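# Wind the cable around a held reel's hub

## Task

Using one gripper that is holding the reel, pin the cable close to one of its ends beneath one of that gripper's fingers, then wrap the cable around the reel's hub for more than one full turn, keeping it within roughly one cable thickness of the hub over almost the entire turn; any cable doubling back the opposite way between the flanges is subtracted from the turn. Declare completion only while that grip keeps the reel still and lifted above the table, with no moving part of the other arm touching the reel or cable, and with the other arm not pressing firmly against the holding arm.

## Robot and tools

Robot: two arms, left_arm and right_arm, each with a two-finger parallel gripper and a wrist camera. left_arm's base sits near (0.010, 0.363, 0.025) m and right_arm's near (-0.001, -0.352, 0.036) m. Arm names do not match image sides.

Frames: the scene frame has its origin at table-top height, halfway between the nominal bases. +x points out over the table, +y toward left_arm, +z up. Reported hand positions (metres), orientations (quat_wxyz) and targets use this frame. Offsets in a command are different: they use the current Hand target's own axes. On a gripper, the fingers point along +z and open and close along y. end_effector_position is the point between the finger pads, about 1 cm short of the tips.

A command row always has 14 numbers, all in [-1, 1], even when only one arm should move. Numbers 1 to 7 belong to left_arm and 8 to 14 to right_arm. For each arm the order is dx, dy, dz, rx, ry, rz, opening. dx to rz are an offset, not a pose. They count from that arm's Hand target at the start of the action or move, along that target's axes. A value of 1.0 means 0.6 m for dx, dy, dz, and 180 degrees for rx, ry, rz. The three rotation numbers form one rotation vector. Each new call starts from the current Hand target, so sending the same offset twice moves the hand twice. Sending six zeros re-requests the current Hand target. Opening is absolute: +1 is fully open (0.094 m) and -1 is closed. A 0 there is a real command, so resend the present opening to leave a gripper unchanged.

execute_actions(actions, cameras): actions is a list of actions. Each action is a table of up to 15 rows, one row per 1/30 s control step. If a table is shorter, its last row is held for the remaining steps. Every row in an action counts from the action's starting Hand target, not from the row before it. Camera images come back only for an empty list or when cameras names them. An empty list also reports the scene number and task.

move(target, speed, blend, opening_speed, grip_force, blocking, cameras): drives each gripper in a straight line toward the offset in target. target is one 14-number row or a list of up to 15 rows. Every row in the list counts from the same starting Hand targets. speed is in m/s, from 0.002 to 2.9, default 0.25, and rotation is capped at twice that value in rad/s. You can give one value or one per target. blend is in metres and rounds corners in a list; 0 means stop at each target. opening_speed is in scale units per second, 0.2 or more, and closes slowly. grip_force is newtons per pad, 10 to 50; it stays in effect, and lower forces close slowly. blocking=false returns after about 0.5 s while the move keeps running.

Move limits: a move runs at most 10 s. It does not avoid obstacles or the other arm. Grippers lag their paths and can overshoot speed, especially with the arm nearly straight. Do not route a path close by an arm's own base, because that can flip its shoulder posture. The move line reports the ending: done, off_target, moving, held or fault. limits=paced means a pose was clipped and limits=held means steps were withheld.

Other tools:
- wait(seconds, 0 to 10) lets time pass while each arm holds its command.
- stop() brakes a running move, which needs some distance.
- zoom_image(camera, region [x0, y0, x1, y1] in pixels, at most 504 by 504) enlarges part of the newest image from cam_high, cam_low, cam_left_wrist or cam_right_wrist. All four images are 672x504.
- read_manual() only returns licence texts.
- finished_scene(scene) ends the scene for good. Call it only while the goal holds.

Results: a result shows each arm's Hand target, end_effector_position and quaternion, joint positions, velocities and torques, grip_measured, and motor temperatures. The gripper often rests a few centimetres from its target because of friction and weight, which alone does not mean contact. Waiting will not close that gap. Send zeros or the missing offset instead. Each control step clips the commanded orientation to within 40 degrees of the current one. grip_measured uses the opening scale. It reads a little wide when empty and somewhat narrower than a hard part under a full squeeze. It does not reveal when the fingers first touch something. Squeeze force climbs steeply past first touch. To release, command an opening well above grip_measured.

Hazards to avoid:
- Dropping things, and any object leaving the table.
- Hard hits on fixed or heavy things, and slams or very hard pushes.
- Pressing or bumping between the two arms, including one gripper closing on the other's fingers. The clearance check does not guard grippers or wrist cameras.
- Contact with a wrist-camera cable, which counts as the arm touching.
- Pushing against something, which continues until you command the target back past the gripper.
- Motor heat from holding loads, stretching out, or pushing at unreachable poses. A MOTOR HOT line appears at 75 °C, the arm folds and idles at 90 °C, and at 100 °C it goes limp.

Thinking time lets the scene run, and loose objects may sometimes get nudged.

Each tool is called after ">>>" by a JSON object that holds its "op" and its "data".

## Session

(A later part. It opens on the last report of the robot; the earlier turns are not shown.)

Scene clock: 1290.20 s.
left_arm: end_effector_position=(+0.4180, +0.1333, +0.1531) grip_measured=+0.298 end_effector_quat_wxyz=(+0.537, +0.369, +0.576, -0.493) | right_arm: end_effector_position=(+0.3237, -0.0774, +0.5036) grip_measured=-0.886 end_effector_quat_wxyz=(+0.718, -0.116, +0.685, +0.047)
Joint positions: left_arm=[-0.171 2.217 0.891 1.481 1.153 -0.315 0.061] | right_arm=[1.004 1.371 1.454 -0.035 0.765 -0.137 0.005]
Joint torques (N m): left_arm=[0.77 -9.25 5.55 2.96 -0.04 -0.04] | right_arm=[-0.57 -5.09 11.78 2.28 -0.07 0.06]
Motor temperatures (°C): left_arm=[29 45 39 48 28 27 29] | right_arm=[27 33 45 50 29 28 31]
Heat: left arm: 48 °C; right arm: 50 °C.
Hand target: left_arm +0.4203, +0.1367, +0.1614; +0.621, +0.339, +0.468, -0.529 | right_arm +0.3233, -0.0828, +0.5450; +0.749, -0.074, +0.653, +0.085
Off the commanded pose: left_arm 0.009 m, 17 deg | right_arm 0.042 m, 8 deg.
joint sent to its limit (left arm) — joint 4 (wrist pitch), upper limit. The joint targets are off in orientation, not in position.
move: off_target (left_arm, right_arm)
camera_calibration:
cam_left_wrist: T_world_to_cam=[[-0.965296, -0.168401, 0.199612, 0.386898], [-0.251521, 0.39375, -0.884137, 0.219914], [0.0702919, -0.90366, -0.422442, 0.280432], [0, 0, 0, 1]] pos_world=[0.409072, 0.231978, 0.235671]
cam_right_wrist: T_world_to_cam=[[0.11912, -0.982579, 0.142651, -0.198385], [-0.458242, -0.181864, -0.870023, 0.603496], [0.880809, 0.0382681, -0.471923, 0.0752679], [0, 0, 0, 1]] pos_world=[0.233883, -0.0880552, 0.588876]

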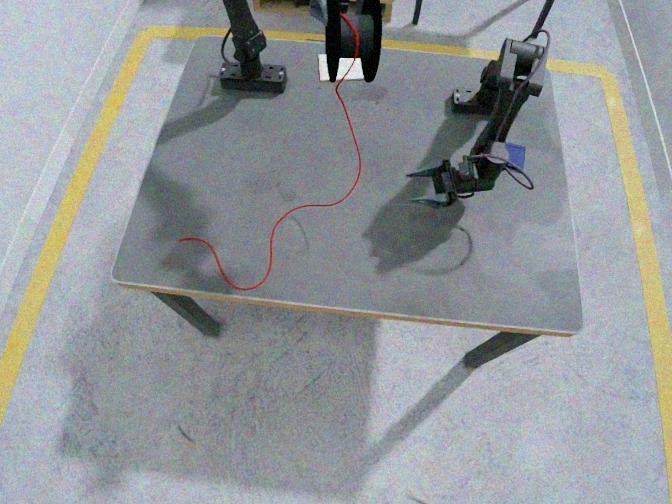

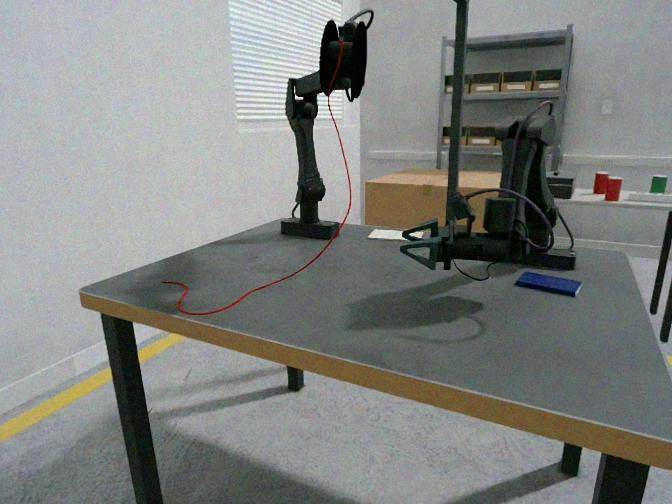

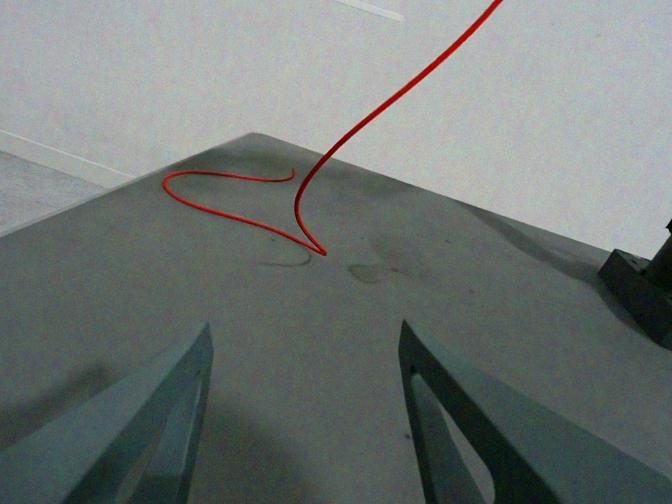

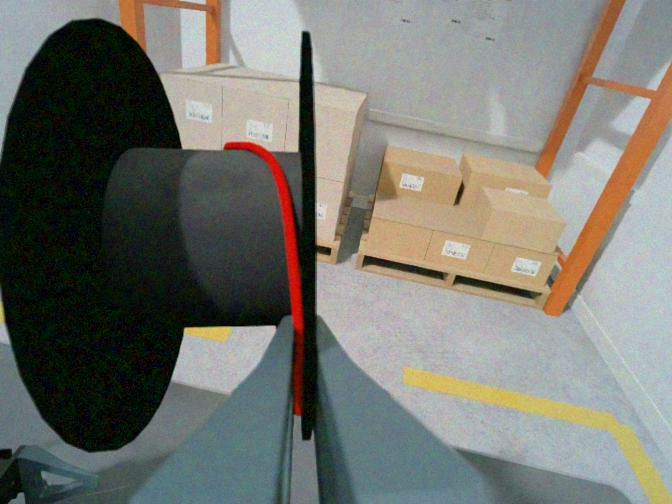

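>>> {"op": "move", "data": {"target": [0.0278, 0.0007, 0.0789, 0, 0.108, 0, 1, 0, 0, 0, 0, 0, 0, -1], "speed": 0.15, "cameras": ["cam_left_wrist", "cam_high"]}}

Scene clock: 1338.00 s.
left_arm: end_effector_position=(+0.4260, +0.0881, +0.1484) grip_measured=+0.998 end_effector_quat_wxyz=(+0.520, +0.418, +0.574, -0.475) | right_arm: end_effector_position=(+0.3237, -0.0774, +0.5036) grip_measured=-0.886 end_effector_quat_wxyz=(+0.718, -0.116, +0.685, +0.046)
Joint positions: left_arm=[-0.271 2.201 1.009 1.174 1.115 -0.094 0.094] | right_arm=[1.004 1.371 1.454 -0.035 0.765 -0.138 0.005]
Joint torques (N m): left_arm=[0.06 -14.27 6.37 1.9 -0.07 0.11] | right_arm=[-0.77 -5.09 11.78 2.24 -0.11 0.03]
Motor temperatures (°C): left_arm=[29 44 39 51 28 27 29] | right_arm=[27 32 45 60 29 28 32]
Heat: left arm: 51 °C; right arm: 60 °C.
Hand target: left_arm +0.4312, +0.0877, +0.1615; +0.533, +0.423, +0.566, -0.465 | right_arm +0.3233, -0.0828, +0.5450; +0.749, -0.074, +0.653, +0.085
Off the commanded pose: left_arm 0.014 m, 2 deg | right_arm 0.042 m, 8 deg.
move: off_target (left_arm, right_arm)
camera_calibration:
cam_left_wrist: T_world_to_cam=[[-0.98127, -0.128117, 0.14386, 0.399499], [-0.188218, 0.478547, -0.857652, 0.197135], [0.0410356, -0.868665, -0.493698, 0.257088], [0, 0, 0, 1]] pos_world=[0.41857, 0.180168, 0.238525]
Images, in order (width x height): cam_high 672x504, cam_left_wrist 672x504.

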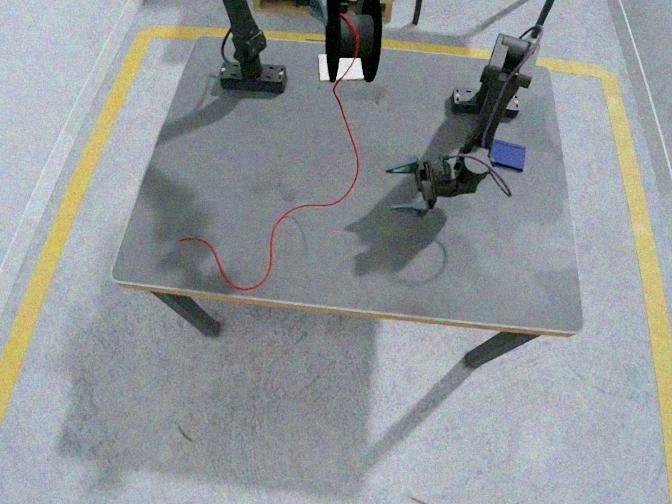

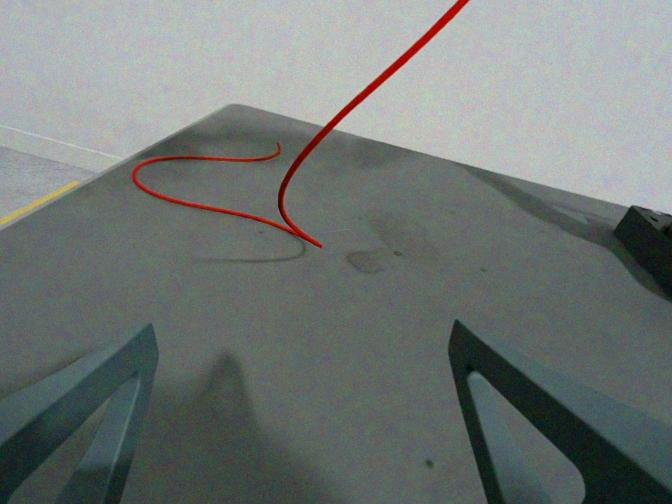

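>>> {"op": "move", "data": {"target": [[-0.0958, 0.009, 0.0037, 0, 0, 0, 1, 0, 0, 0, 0, 0, 0, -1], [-0.0948, -0.0033, 0.06, 0, 0, 0, 1, 0, 0, 0, 0, 0, 0, -1]], "speed": 0.15, "blend": [0.02, 0], "cameras": ["cam_left_wrist", "cam_high"]}}

Scene clock: 1376.87 s.
left_arm: end_effector_position=(+0.4342, +0.0521, +0.2157) grip_measured=+0.998 end_effector_quat_wxyz=(+0.528, +0.424, +0.565, -0.472) | right_arm: end_effector_position=(+0.3237, -0.0774, +0.5036) grip_measured=-0.886 end_effector_quat_wxyz=(+0.718, -0.116, +0.685, +0.046)
Joint positions: left_arm=[-0.35 2.069 1.14 0.935 1.041 -0.092 0.094] | right_arm=[1.004 1.371 1.454 -0.035 0.765 -0.138 0.005]
Joint torques (N m): left_arm=[0.34 -11.84 7.83 1.9 -0.11 0.13] | right_arm=[-0.69 -5.07 11.71 2.28 -0.09 0.11]
Motor temperatures (°C): left_arm=[29 52 39 47 28 27 28] | right_arm=[27 32 46 64 29 28 32]
Heat: left arm: 52 °C; right arm: 64 °C.
Hand target: left_arm +0.4410, +0.0530, +0.2185; +0.533, +0.423, +0.566, -0.465 | right_arm +0.3233, -0.0828, +0.5450; +0.749, -0.074, +0.653, +0.085
Off the commanded pose: left_arm 0.007 m, 1 deg | right_arm 0.042 m, 8 deg.
move: off_target (right_arm); blend cut to 0.0173 m at target 1
camera_calibration:
cam_left_wrist: T_world_to_cam=[[-0.985229, -0.122449, 0.119705, 0.399881], [-0.164039, 0.474303, -0.864944, 0.264979], [0.0491351, -0.871804, -0.487384, 0.253945], [0, 0, 0, 1]] pos_world=[0.424964, 0.144675, 0.305093]
Images, in order (width x height): cam_high 672x504, cam_left_wrist 672x504.

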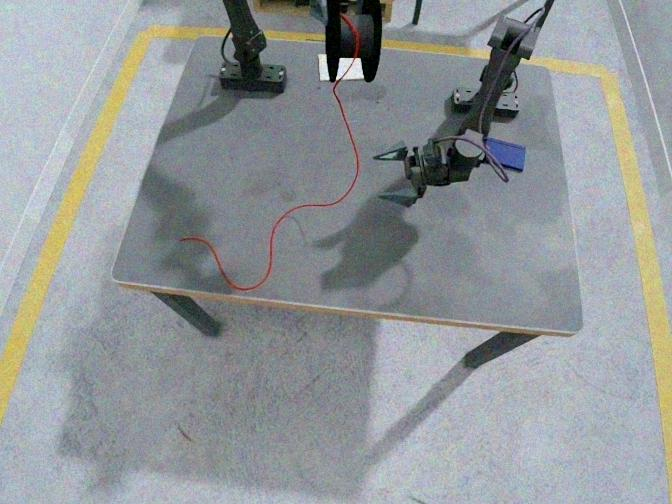

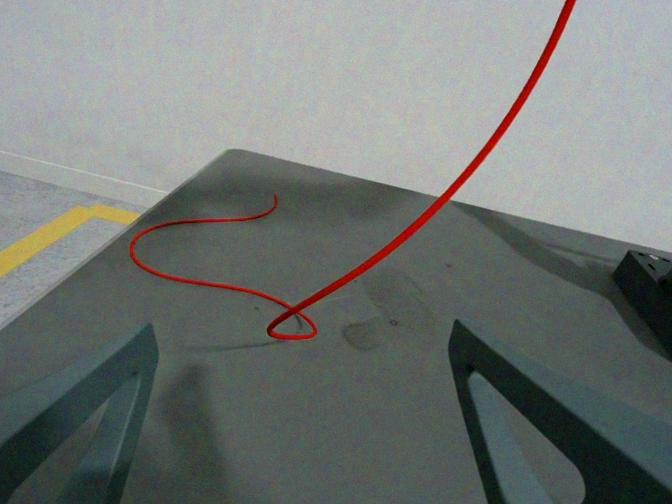

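>>> {"op": "move", "data": {"target": [[0.0041, -0.0545, 0.0008, 0, 0, 0, 1, 0, 0, 0, 0, 0, 0, -1], [0.0041, -0.0545, 0.1107, 0, 0, 0, 1, 0, 0, 0, 0, 0, 0, -1]], "speed": 0.15, "blend": [0.01, 0], "cameras": ["cam_left_wrist", "cam_high"]}}

Scene clock: 1398.37 s.
left_arm: end_effector_position=(+0.4159, -0.0156, +0.2263) grip_measured=+0.998 end_effector_quat_wxyz=(+0.536, +0.424, +0.559, -0.470) | right_arm: end_effector_position=(+0.3237, -0.0774, +0.5036) grip_measured=-0.886 end_effector_quat_wxyz=(+0.718, -0.116, +0.685, +0.046)
Joint positions: left_arm=[-0.518 2.083 1.197 0.91 0.868 -0.089 0.094] | right_arm=[1.004 1.371 1.454 -0.035 0.765 -0.138 0.005]
Joint torques (N m): left_arm=[-0.1 -10.41 8.4 2 -0.13 0.12] | right_arm=[-0.81 -5.07 11.55 2.28 -0.09 0.05]
Motor temperatures (°C): left_arm=[29 47 38 48 28 27 28] | right_arm=[27 32 46 66 29 28 32]
Heat: left arm: 48 °C; right arm: 66 °C.
Hand target: left_arm +0.4230, -0.0189, +0.2184; +0.533, +0.423, +0.566, -0.465 | right_arm +0.3233, -0.0828, +0.5450; +0.749, -0.074, +0.653, +0.085
Off the commanded pose: left_arm 0.011 m, 1 deg | right_arm 0.042 m, 8 deg.
move: off_target (left_arm, right_arm)
camera_calibration:
cam_left_wrist: T_world_to_cam=[[-0.986685, -0.1259, 0.102962, 0.376549], [-0.150397, 0.465317, -0.872273, 0.299118], [0.0619092, -0.876145, -0.478056, 0.193524], [0, 0, 0, 1]] pos_world=[0.404541, 0.0777785, 0.314658]
Images, in order (width x height): cam_high 672x504, cam_left_wrist 672x504.

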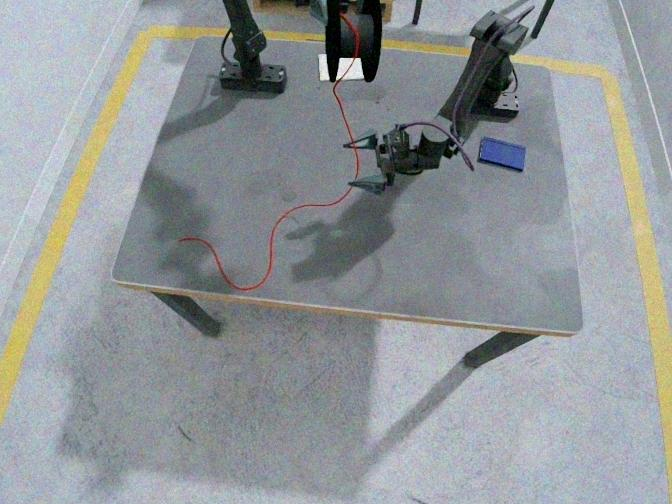

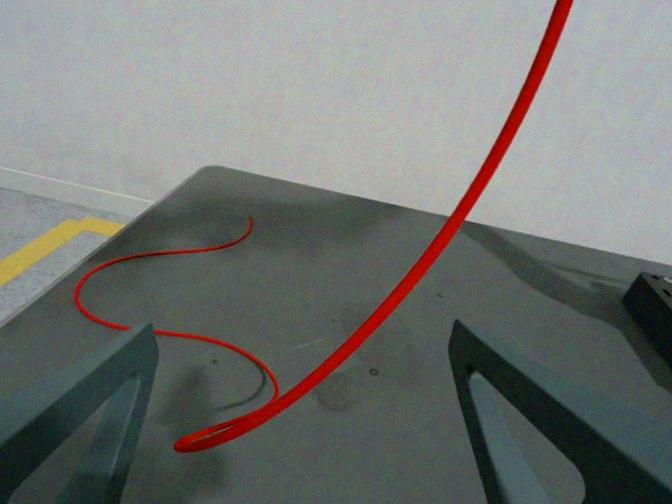

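>>> {"op": "move", "data": {"target": [0, 0, 0, 0, 0, 0, -1, 0, 0, 0, 0, 0, 0, -1], "opening_speed": 1.2, "cameras": ["cam_left_wrist", "cam_low"]}}

Scene clock: 1407.37 s.
left_arm: end_effector_position=(+0.4161, -0.0156, +0.2262) grip_measured=-0.939 end_effector_quat_wxyz=(+0.536, +0.424, +0.559, -0.470) | right_arm: end_effector_position=(+0.3237, -0.0774, +0.5036) grip_measured=-0.886 end_effector_quat_wxyz=(+0.718, -0.116, +0.685, +0.046)
Joint positions: left_arm=[-0.518 2.083 1.197 0.909 0.867 -0.089 0.003] | right_arm=[1.004 1.371 1.454 -0.035 0.765 -0.138 0.005]
Joint torques (N m): left_arm=[-0.05 -10.37 8.34 2 -0.11 0.13] | right_arm=[-0.5 -5.14 11.67 2.25 -0.06 0.1]
Motor temperatures (°C): left_arm=[29 47 39 48 28 27 28] | right_arm=[27 32 46 67 29 28 32]
Heat: left arm: 48 °C; right arm: 67 °C.
Hand target: left_arm +0.4230, -0.0189, +0.2183; +0.533, +0.423, +0.566, -0.465 | right_arm +0.3233, -0.0828, +0.5450; +0.749, -0.074, +0.653, +0.085
Off the commanded pose: left_arm 0.011 m, 1 deg | right_arm 0.042 m, 8 deg.
move: off_target (left_arm, right_arm)
camera_calibration:
cam_left_wrist: T_world_to_cam=[[-0.986472, -0.127098, 0.103537, 0.37658], [-0.151497, 0.465515, -0.871977, 0.299399], [0.0626289, -0.875867, -0.478472, 0.193282], [0, 0, 0, 1]] pos_world=[0.404739, 0.0777773, 0.314559]
Images, in order (width x height): cam_low 672x504, cam_left_wrist 672x504.

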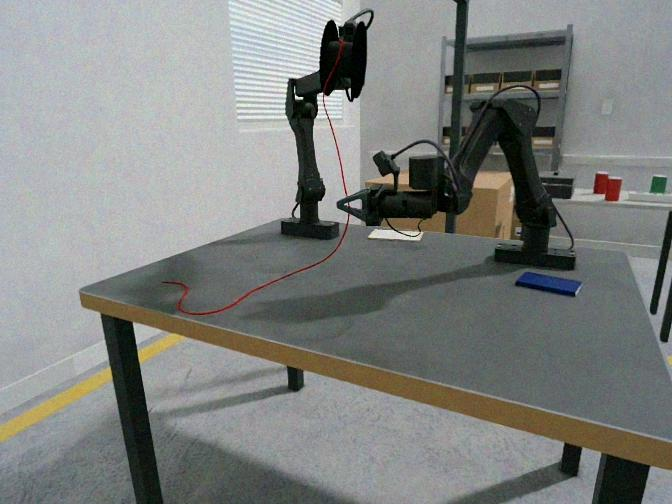

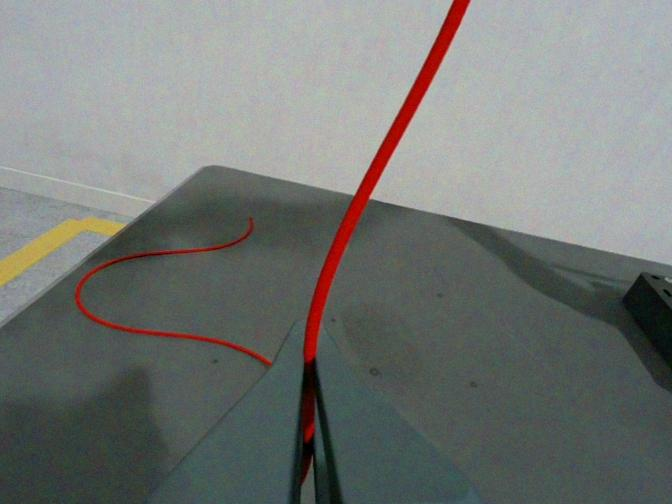

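>>> {"op": "move", "data": {"target": [[0.0357, -0.1783, -0.0238, 0, 0, -0.12, -1, 0.053, -0.0043, 0.0193, 0, 0, 0.033, -1], [0.011, -0.2957, -0.0425, 0, 0, -0.25, -1, 0.1147, -0.0087, 0.0375, 0, 0, 0.033, -1]], "speed": 0.15, "blend": [0.04, 0], "cameras": ["all"]}}

Scene clock: 1464.00 s.
left_arm: end_effector_position=(+0.2469, -0.0338, +0.2283) grip_measured=-0.939 end_effector_quat_wxyz=(+0.317, +0.179, +0.678, -0.639) | right_arm: end_effector_position=(+0.3549, -0.0783, +0.4588) grip_measured=-0.886 end_effector_quat_wxyz=(+0.721, -0.074, +0.683, +0.088)
Joint positions: left_arm=[-0.851 1.693 0.649 1.065 0.534 -0.863 0.003] | right_arm=[0.914 1.396 1.27 0.197 0.678 -0.031 0.005]
Joint torques (N m): left_arm=[-0.54 -9.73 4.56 2.16 -0.14 -0.01] | right_arm=[-0.54 -5.52 7.72 2.4 -0.11 0.31]
Motor temperatures (°C): left_arm=[29 46 40 48 28 27 30] | right_arm=[27 32 47 71 29 28 32]
Heat: left arm: 48 °C; right arm: 71 °C.
Hand target: left_arm +0.2442, -0.0312, +0.2250; +0.315, +0.174, +0.685, -0.633 | right_arm +0.3554, -0.0808, +0.4801; +0.744, -0.040, +0.655, +0.124
Off the commanded pose: left_arm 0.005 m, 1 deg | right_arm 0.021 m, 7 deg.
move: off_target (right_arm)
camera_calibration:
cam_left_wrist: T_world_to_cam=[[-0.634959, -0.0430638, 0.771345, -0.0292305], [-0.733031, 0.348818, -0.583945, 0.358054], [-0.243912, -0.936201, -0.253052, 0.211117], [0, 0, 0, 1]] pos_world=[0.295398, 0.0714939, 0.285054]
cam_right_wrist: T_world_to_cam=[[0.121631, -0.992257, 0.0251438, -0.144349], [-0.464066, -0.0792416, -0.882249, 0.594357], [0.87741, 0.0956406, -0.470111, 0.0315626], [0, 0, 0, 1]] pos_world=[0.265685, -0.0991522, 0.542838]

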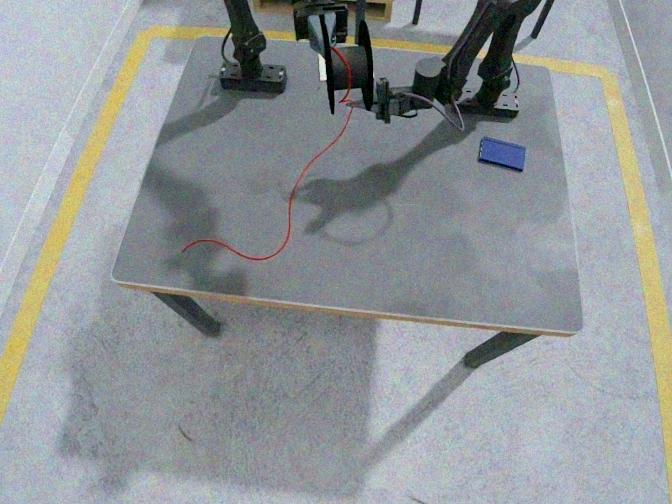

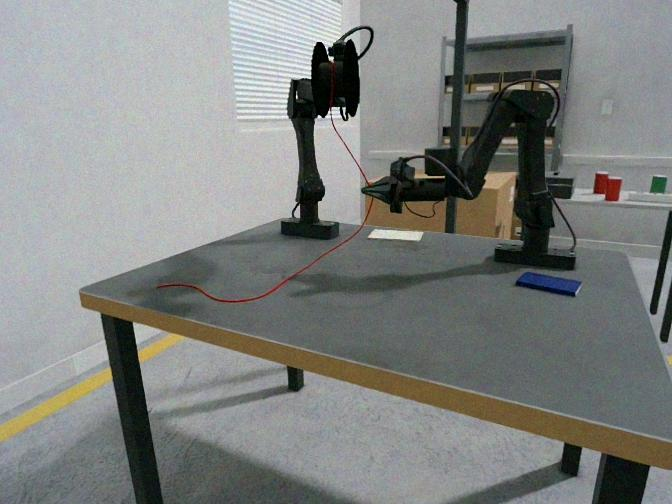

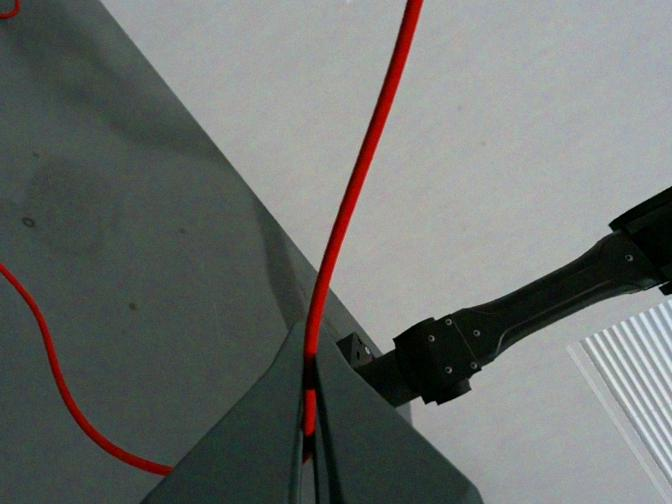

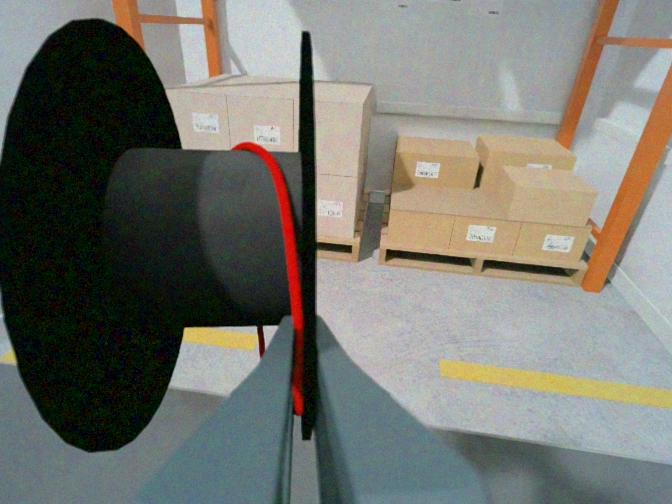

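>>> {"op": "move", "data": {"target": [[0.0135, -0.1305, -0.0265, 0, 0, -0.11, -1, 0.0504, -0.0026, 0.0183, 0, 0.105, 0, -1], [-0.0273, -0.2285, -0.0453, 0, 0, -0.22, -1, 0.1008, -0.0052, 0.0367, 0, 0.211, 0, -1]], "speed": 0.15, "blend": [0.04, 0], "cameras": ["cam_low", "cam_left_wrist", "cam_right_wrist"]}}

Scene clock: 1496.23 s.
left_arm: end_effector_position=(+0.1636, -0.0214, +0.3265) grip_measured=-0.939 end_effector_quat_wxyz=(+0.074, -0.068, +0.710, -0.697) | right_arm: end_effector_position=(+0.3749, -0.0730, +0.3933) grip_measured=-0.886 end_effector_quat_wxyz=(+0.455, -0.107, +0.881, +0.078)
Joint positions: left_arm=[-1.077 1.191 0.722 0.451 0.309 -1.555 0.003] | right_arm=[0.794 1.72 1.998 -0.952 0.402 0.351 0.005]
Joint torques (N m): left_arm=[-0.59 -5.9 9.5 2.27 -0.18 0.04] | right_arm=[-0.51 -7.84 10.82 1.84 0.29 0.24]
Motor temperatures (°C): left_arm=[29 44 39 48 28 27 30] | right_arm=[27 33 47 74 29 28 32]
Heat: left arm: 48 °C; right arm: 74 °C. Fold the right arm in close to its base, or ease its load, before you think long.
Hand target: left_arm +0.1632, -0.0208, +0.3396; +0.082, -0.068, +0.704, -0.703 | right_arm +0.3840, -0.0709, +0.4232; +0.490, -0.079, +0.862, +0.104
Off the commanded pose: left_arm 0.013 m, 1 deg | right_arm 0.031 m, 6 deg.
MOTOR HOT: joint 4 (wrist pitch) of the right arm reports 74 °C; the controller's stop level is 90 °C. To cool a motor, set the load down, stop pushing, or move to a pose that needs little force.
move: off_target (left_arm, right_arm)
camera_calibration:
cam_left_wrist: T_world_to_cam=[[0.0125289, 0.0577099, 0.998255, -0.335267], [-0.948685, 0.316158, -0.00637059, 0.195845], [-0.315974, -0.94695, 0.0587097, 0.13699], [0, 0, 0, 1]] pos_world=[0.233282, 0.087153, 0.327887]
cam_right_wrist: T_world_to_cam=[[0.199844, -0.978079, 0.0585129, -0.181221], [-0.89259, -0.206359, -0.400874, 0.508332], [0.404161, 0.0278843, -0.914263, 0.329863], [0, 0, 0, 1]] pos_world=[0.35663, -0.0815476, 0.515962]
Images, in order (width x height): cam_low 672x504, cam_left_wrist 672x504, cam_right_wrist 672x504.

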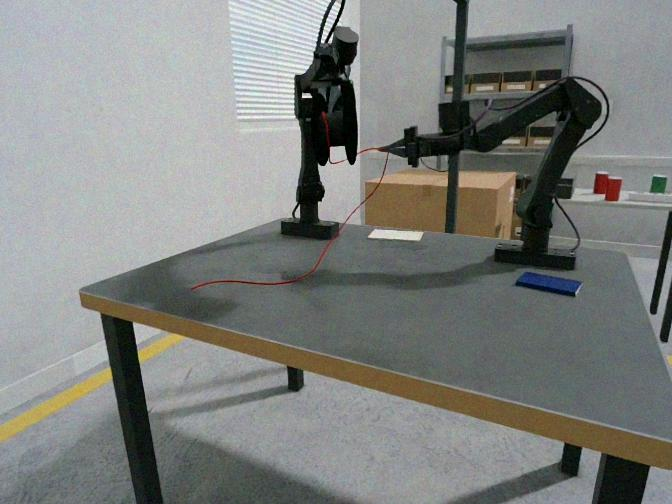

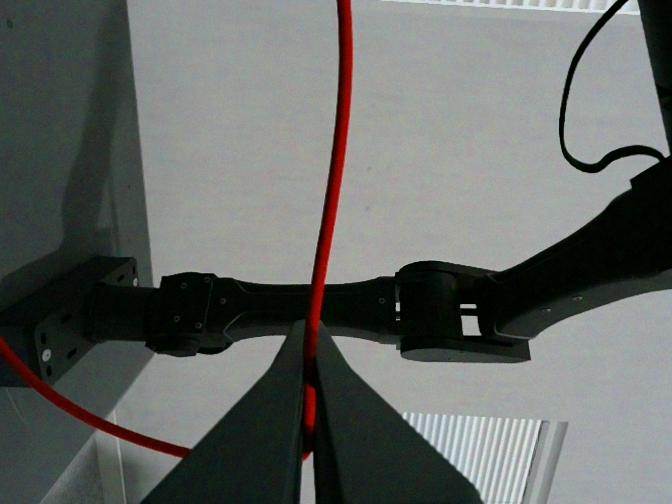

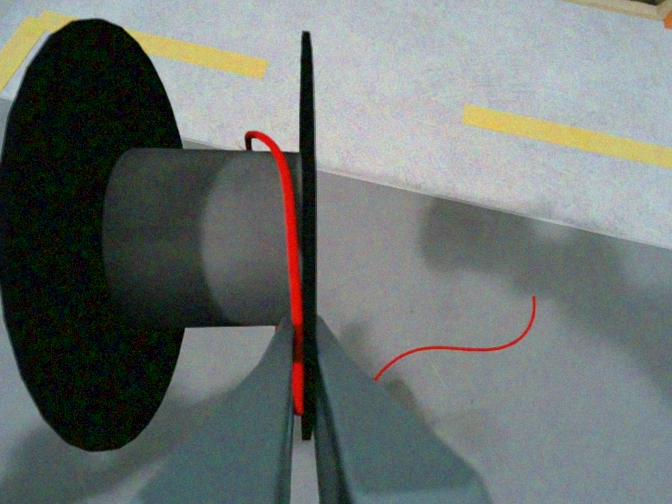

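>>> {"op": "move", "data": {"target": [[0.0143, -0.1328, 0.0062, 0, 0, -0.06, -1, 0.028, -0.0046, 0.0208, 0, 0, 0, -1], [-0.087, -0.2358, 0.0057, 0, 0, -0.11, -1, 0.056, -0.0092, 0.0417, 0, 0, 0, -1]], "speed": 0.15, "blend": [0.04, 0], "cameras": ["cam_low", "cam_left_wrist", "cam_right_wrist", "cam_high"]}}

Scene clock: 1520.43 s.
left_arm: end_effector_position=(+0.2105, -0.0136, +0.4786) grip_measured=-0.939 end_effector_quat_wxyz=(-0.039, -0.186, +0.680, -0.708) | right_arm: end_effector_position=(+0.3836, -0.0683, +0.3459) grip_measured=-0.886 end_effector_quat_wxyz=(+0.445, -0.108, +0.886, +0.073)
Joint positions: left_arm=[-0.909 1.294 1.376 -0.075 0.467 -1.896 0.003] | right_arm=[0.785 1.696 1.785 -0.787 0.393 0.351 0.005]
Joint torques (N m): left_arm=[0.34 -4.74 9.5 2.21 0.03 -0.04] | right_arm=[-0.8 -11.96 7.13 2.08 0.29 0.2]
Motor temperatures (°C): left_arm=[29 42 42 48 28 27 30] | right_arm=[27 35 48 71 29 28 32]
Heat: left arm: 48 °C; right arm: 71 °C.
Hand target: left_arm +0.2122, -0.0136, +0.4822; -0.040, -0.188, +0.681, -0.706 | right_arm +0.3891, -0.0711, +0.3813; +0.490, -0.078, +0.862, +0.104
Off the commanded pose: left_arm 0.004 m, 0 deg | right_arm 0.036 m, 8 deg.
MOTOR HOT: cleared for the motors of the right arm.
move: off_target (right_arm)
camera_calibration:
cam_left_wrist: T_world_to_cam=[[0.32372, 0.149442, 0.934276, -0.52172], [-0.910784, 0.316682, 0.264925, 0.10108], [-0.256278, -0.936685, 0.238626, 0.0518005], [0, 0, 0, 1]] pos_world=[0.274229, 0.0944778, 0.448292]
cam_right_wrist: T_world_to_cam=[[0.198628, -0.97785, 0.0660088, -0.177753], [-0.901509, -0.208713, -0.379105, 0.493844], [0.384485, 0.0157935, -0.922996, 0.292621], [0, 0, 0, 1]] pos_world=[0.368003, -0.0753657, 0.46904]

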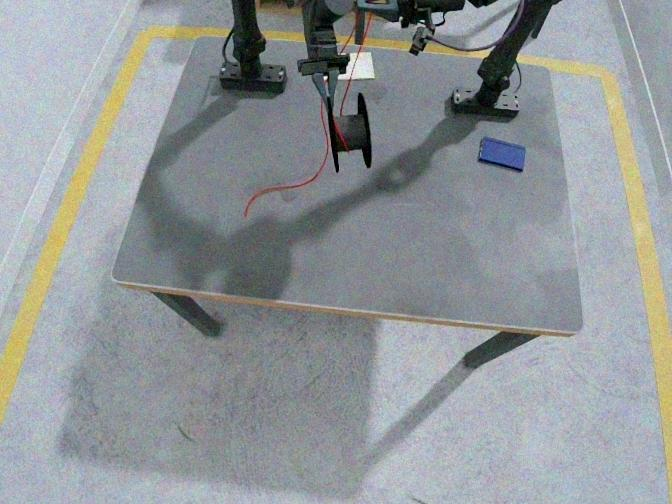

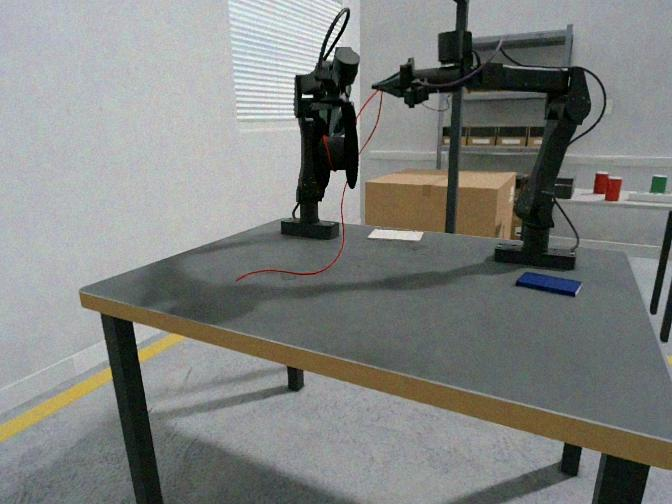

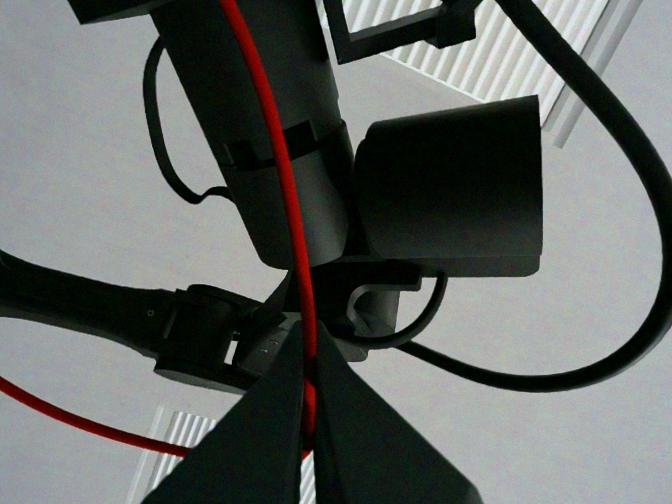

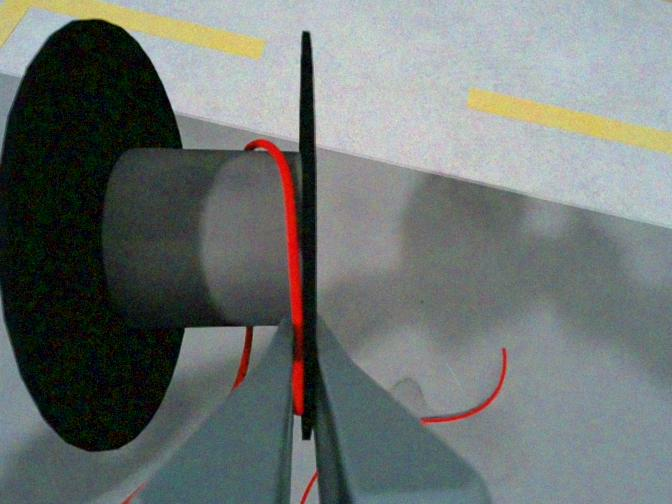

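>>> {"op": "move", "data": {"target": [[-0.0735, -0.0653, -0.0132, 0, 0, 0, -1, 0.0467, 0.0035, -0.0065, 0, 0, 0, -1], [-0.189, -0.1043, -0.0203, 0, 0, 0, -1, 0.084, 0.0065, -0.0132, 0, 0, 0, -1]], "speed": 0.15, "blend": [0.03, 0], "cameras": ["cam_low", "cam_left_wrist", "cam_right_wrist", "cam_high"]}}

Scene clock: 1568.47 s.
left_arm: end_effector_position=(+0.3342, +0.0258, +0.5025) grip_measured=-0.939 end_effector_quat_wxyz=(-0.038, -0.190, +0.679, -0.708) | right_arm: end_effector_position=(+0.3522, -0.0724, +0.3090) grip_measured=-0.886 end_effector_quat_wxyz=(+0.444, -0.109, +0.886, +0.074)
Joint positions: left_arm=[-0.533 1.581 1.722 -0.134 0.835 -1.902 0.003] | right_arm=[0.843 1.568 1.501 -0.647 0.434 0.392 0.005]
Joint torques (N m): left_arm=[0.05 -7.47 9.11 2.05 0.06 0.01] | right_arm=[0.38 -10.63 7.28 2 0.43 0.22]
Motor temperatures (°C): left_arm=[29 39 41 50 28 27 30] | right_arm=[27 38 47 69 29 28 32]
Heat: left arm: 50 °C; right arm: 69 °C.
Hand target: left_arm +0.3344, +0.0252, +0.5049; -0.040, -0.188, +0.681, -0.706 | right_arm +0.3560, -0.0710, +0.3421; +0.490, -0.079, +0.862, +0.104
Off the commanded pose: left_arm 0.003 m, 0 deg | right_arm 0.034 m, 8 deg.
move: off_target (right_arm); blend cut to 0.0298 m at target 1
camera_calibration:
cam_left_wrist: T_world_to_cam=[[0.326121, 0.151184, 0.93316, -0.590345], [-0.911959, 0.310272, 0.268444, 0.193756], [-0.248949, -0.938549, 0.23906, 0.11203], [0, 0, 0, 1]] pos_world=[0.397112, 0.134279, 0.472092]
cam_right_wrist: T_world_to_cam=[[0.201163, -0.977412, 0.0648069, -0.173501], [-0.901371, -0.210602, -0.378387, 0.450255], [0.383488, 0.0177023, -0.923376, 0.271312], [0, 0, 0, 1]] pos_world=[0.336704, -0.0795604, 0.432137]

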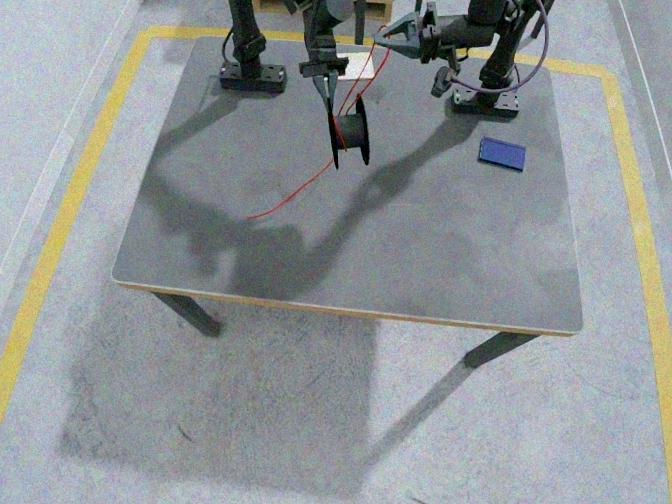

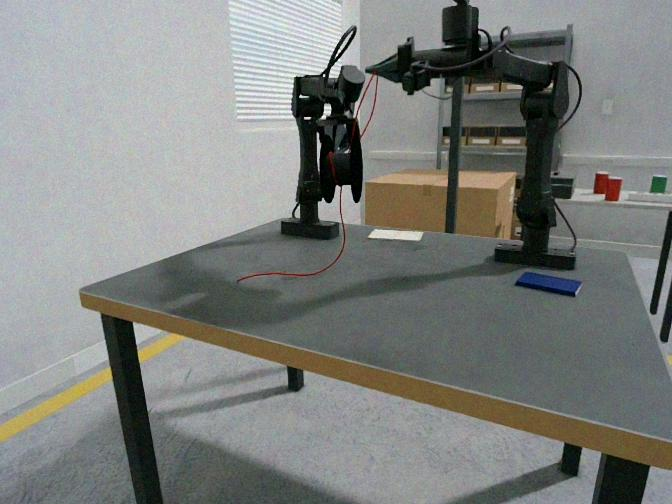

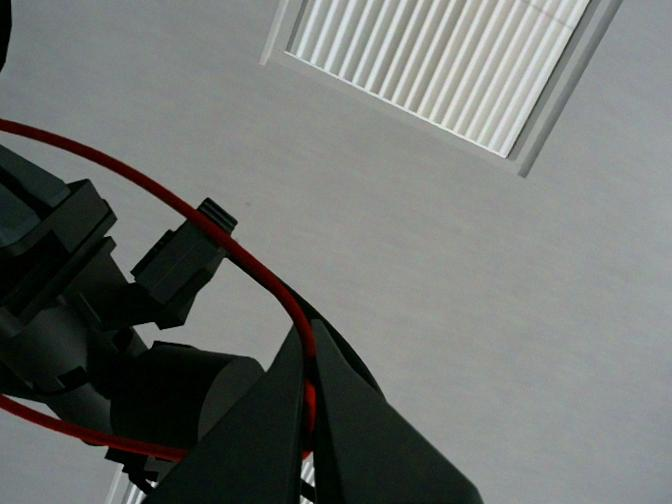

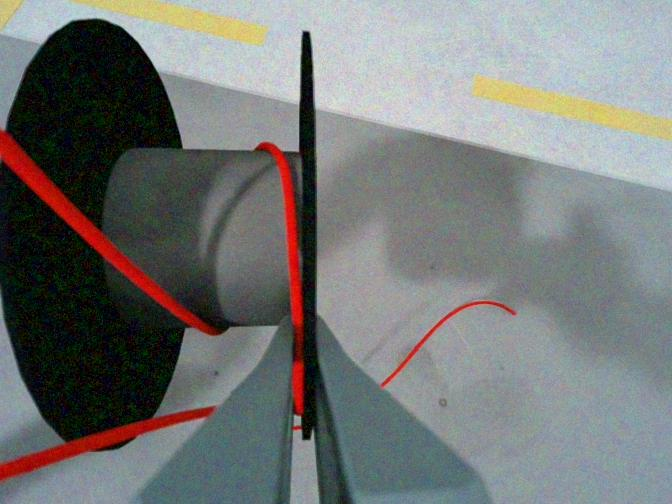

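>>> {"op": "move", "data": {"target": [0.0599, 0.0207, 0.293, 0, 0, 0, -1, 0.0102, -0.2898, -0.077, 0, 0, 0, -1], "speed": 0.15, "cameras": ["cam_low", "cam_left_wrist", "cam_right_wrist", "cam_high"]}}

Scene clock: 1592.90 s.
left_arm: end_effector_position=(+0.3266, -0.1498, +0.5162) grip_measured=-0.939 end_effector_quat_wxyz=(-0.042, -0.178, +0.674, -0.715) | right_arm: end_effector_position=(+0.3524, -0.2525, +0.3207) grip_measured=-0.886 end_effector_quat_wxyz=(+0.452, -0.077, +0.884, +0.093)
Joint positions: left_arm=[-0.893 2.121 2.474 -0.322 0.495 -1.903 0.003] | right_arm=[0.267 1.176 1.2 -0.635 -0.024 0.1 0.005]
Joint torques (N m): left_arm=[0.1 -11.03 8.58 2.17 -0.17 0.04] | right_arm=[-0.47 -5.52 7.27 2.06 -0.16 -0.08]
Motor temperatures (°C): left_arm=[29 39 41 47 28 27 31] | right_arm=[27 39 47 68 29 28 32]
Heat: left arm: 47 °C; right arm: 68 °C.
Hand target: left_arm +0.3341, -0.1546, +0.5051; -0.040, -0.188, +0.681, -0.706 | right_arm +0.3558, -0.2510, +0.3423; +0.490, -0.078, +0.862, +0.104
Off the commanded pose: left_arm 0.015 m, 2 deg | right_arm 0.022 m, 5 deg.
move: off_target (left_arm, right_arm)
camera_calibration:
cam_left_wrist: T_world_to_cam=[[0.317353, 0.163197, 0.93416, -0.569886], [-0.908844, 0.333562, 0.250479, 0.249305], [-0.270723, -0.928495, 0.254177, -0.057156], [0, 0, 0, 1]] pos_world=[0.39196, -0.0432241, 0.484446]
cam_right_wrist: T_world_to_cam=[[0.161479, -0.986874, 0.00203396, -0.31863], [-0.905746, -0.149022, -0.396759, 0.439902], [0.391854, 0.062226, -0.917921, 0.291743], [0, 0, 0, 1]] pos_world=[0.335571, -0.267046, 0.44298]

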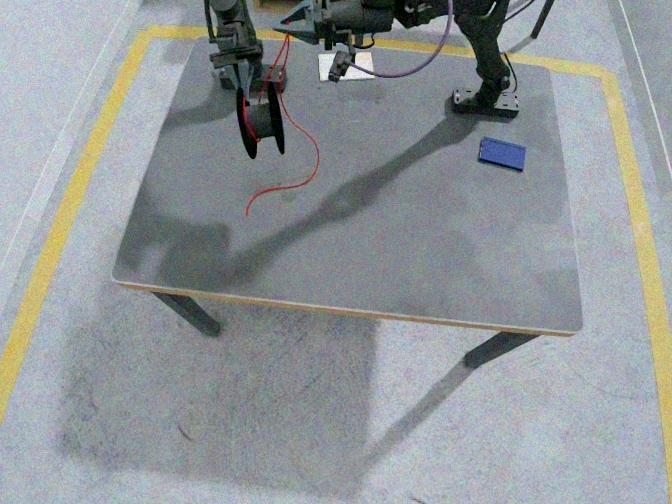

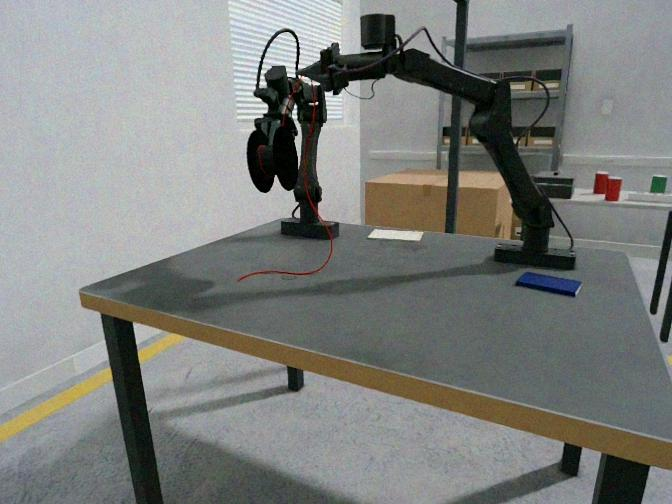

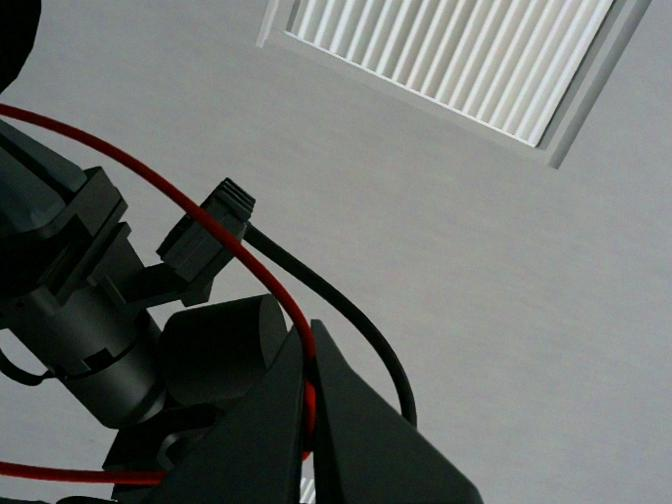

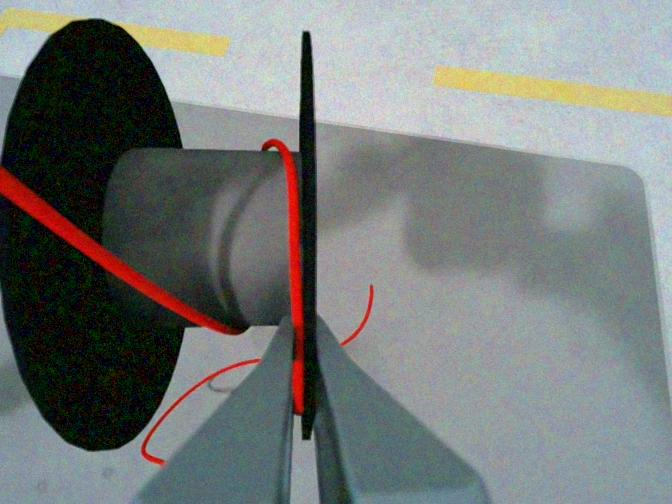

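>>> {"op": "move", "data": {"target": [[-0.1115, -0.0153, 0.0173, 0, 0, 0, -1, 0.017, 0.0079, -0.0276, 0, 0, -0.028, -1], [-0.2085, 0.0242, 0.025, 0, 0, 0, -1, 0.0339, 0.0159, -0.0552, 0, 0, -0.028, -1]], "speed": 0.15, "blend": [0.03, 0], "cameras": ["cam_low", "cam_left_wrist", "cam_right_wrist", "cam_high"]}}

Scene clock: 1613.50 s.
left_arm: end_effector_position=(+0.4425, -0.1454, +0.4538) grip_measured=-0.939 end_effector_quat_wxyz=(-0.032, -0.192, +0.661, -0.725) | right_arm: end_effector_position=(+0.3132, -0.2539, +0.3234) grip_measured=-0.886 end_effector_quat_wxyz=(+0.459, -0.117, +0.877, +0.075)
Joint positions: left_arm=[-0.726 2.501 2.842 -0.276 0.621 -1.936 0.003] | right_arm=[0.311 1.033 1.132 -0.701 0.009 0.036 0.005]
Joint torques (N m): left_arm=[0.53 -14.35 8.79 2.3 -0.01 -0.03] | right_arm=[0.51 -3.84 7.19 1.98 0.03 -0.01]
Motor temperatures (°C): left_arm=[29 41 41 49 28 27 31] | right_arm=[27 37 47 73 29 28 32]
Heat: left arm: 49 °C; right arm: 73 °C.
Hand target: left_arm +0.4488, -0.1454, +0.4509; -0.040, -0.188, +0.681, -0.706 | right_arm +0.3158, -0.2510, +0.3421; +0.494, -0.116, +0.858, +0.082
Off the commanded pose: left_arm 0.007 m, 3 deg | right_arm 0.019 m, 5 deg.
elbow stopped short (left arm): the move would have taken joint 3 (elbow) straighter than the controller allows.
move: off_target (left_arm, right_arm)
camera_calibration:
cam_left_wrist: T_world_to_cam=[[0.313481, 0.201722, 0.927921, -0.53891], [-0.92079, 0.303423, 0.245111, 0.372227], [-0.232109, -0.931259, 0.280861, -0.0354175], [0, 0, 0, 1]] pos_world=[0.50346, -0.0372153, 0.418777]
cam_right_wrist: T_world_to_cam=[[0.21361, -0.97425, 0.0721708, -0.34957], [-0.884102, -0.224216, -0.409989, 0.383643], [0.415614, 0.0237714, -0.909231, 0.28967], [0, 0, 0, 1]] pos_world=[0.293461, -0.261436, 0.445895]

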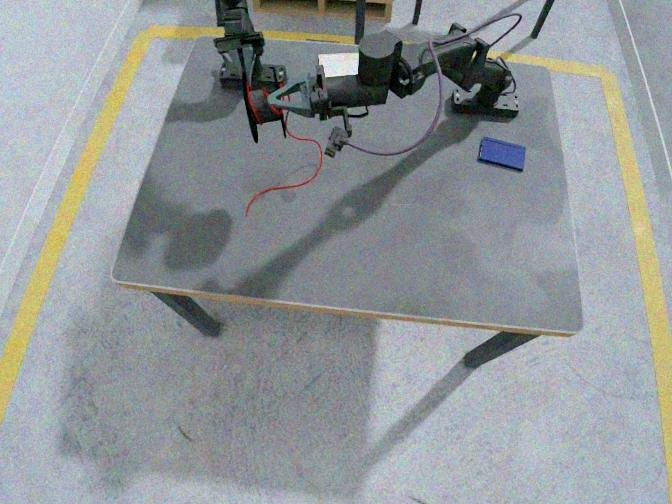

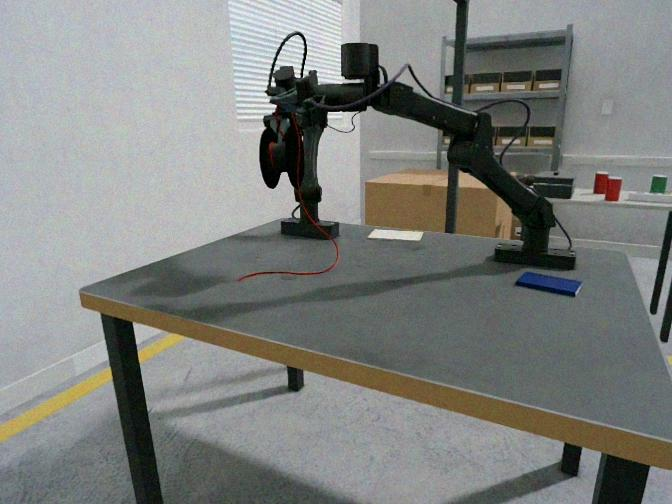

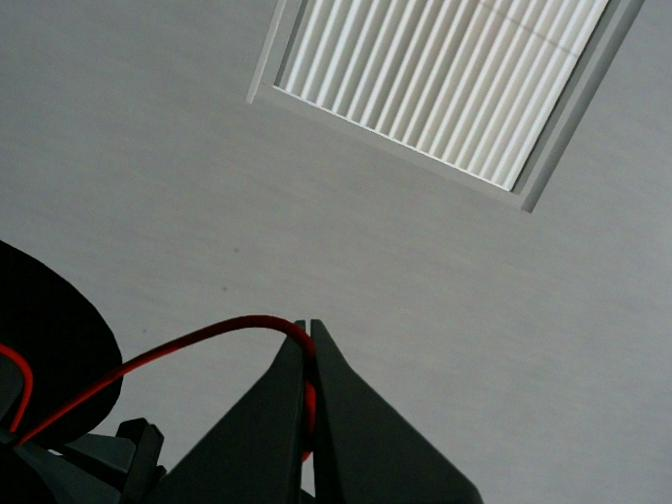

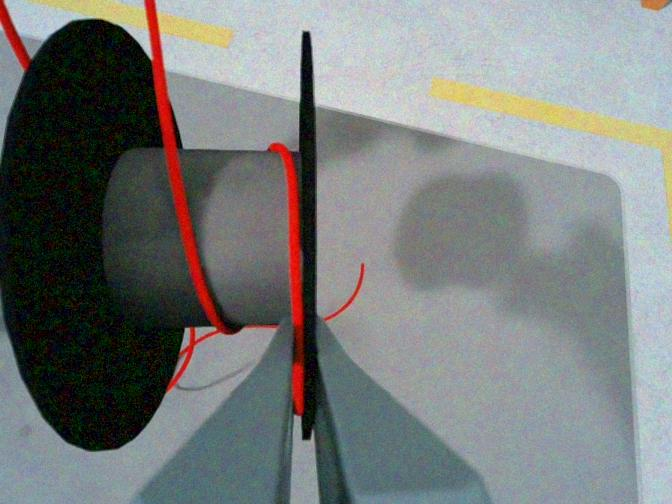

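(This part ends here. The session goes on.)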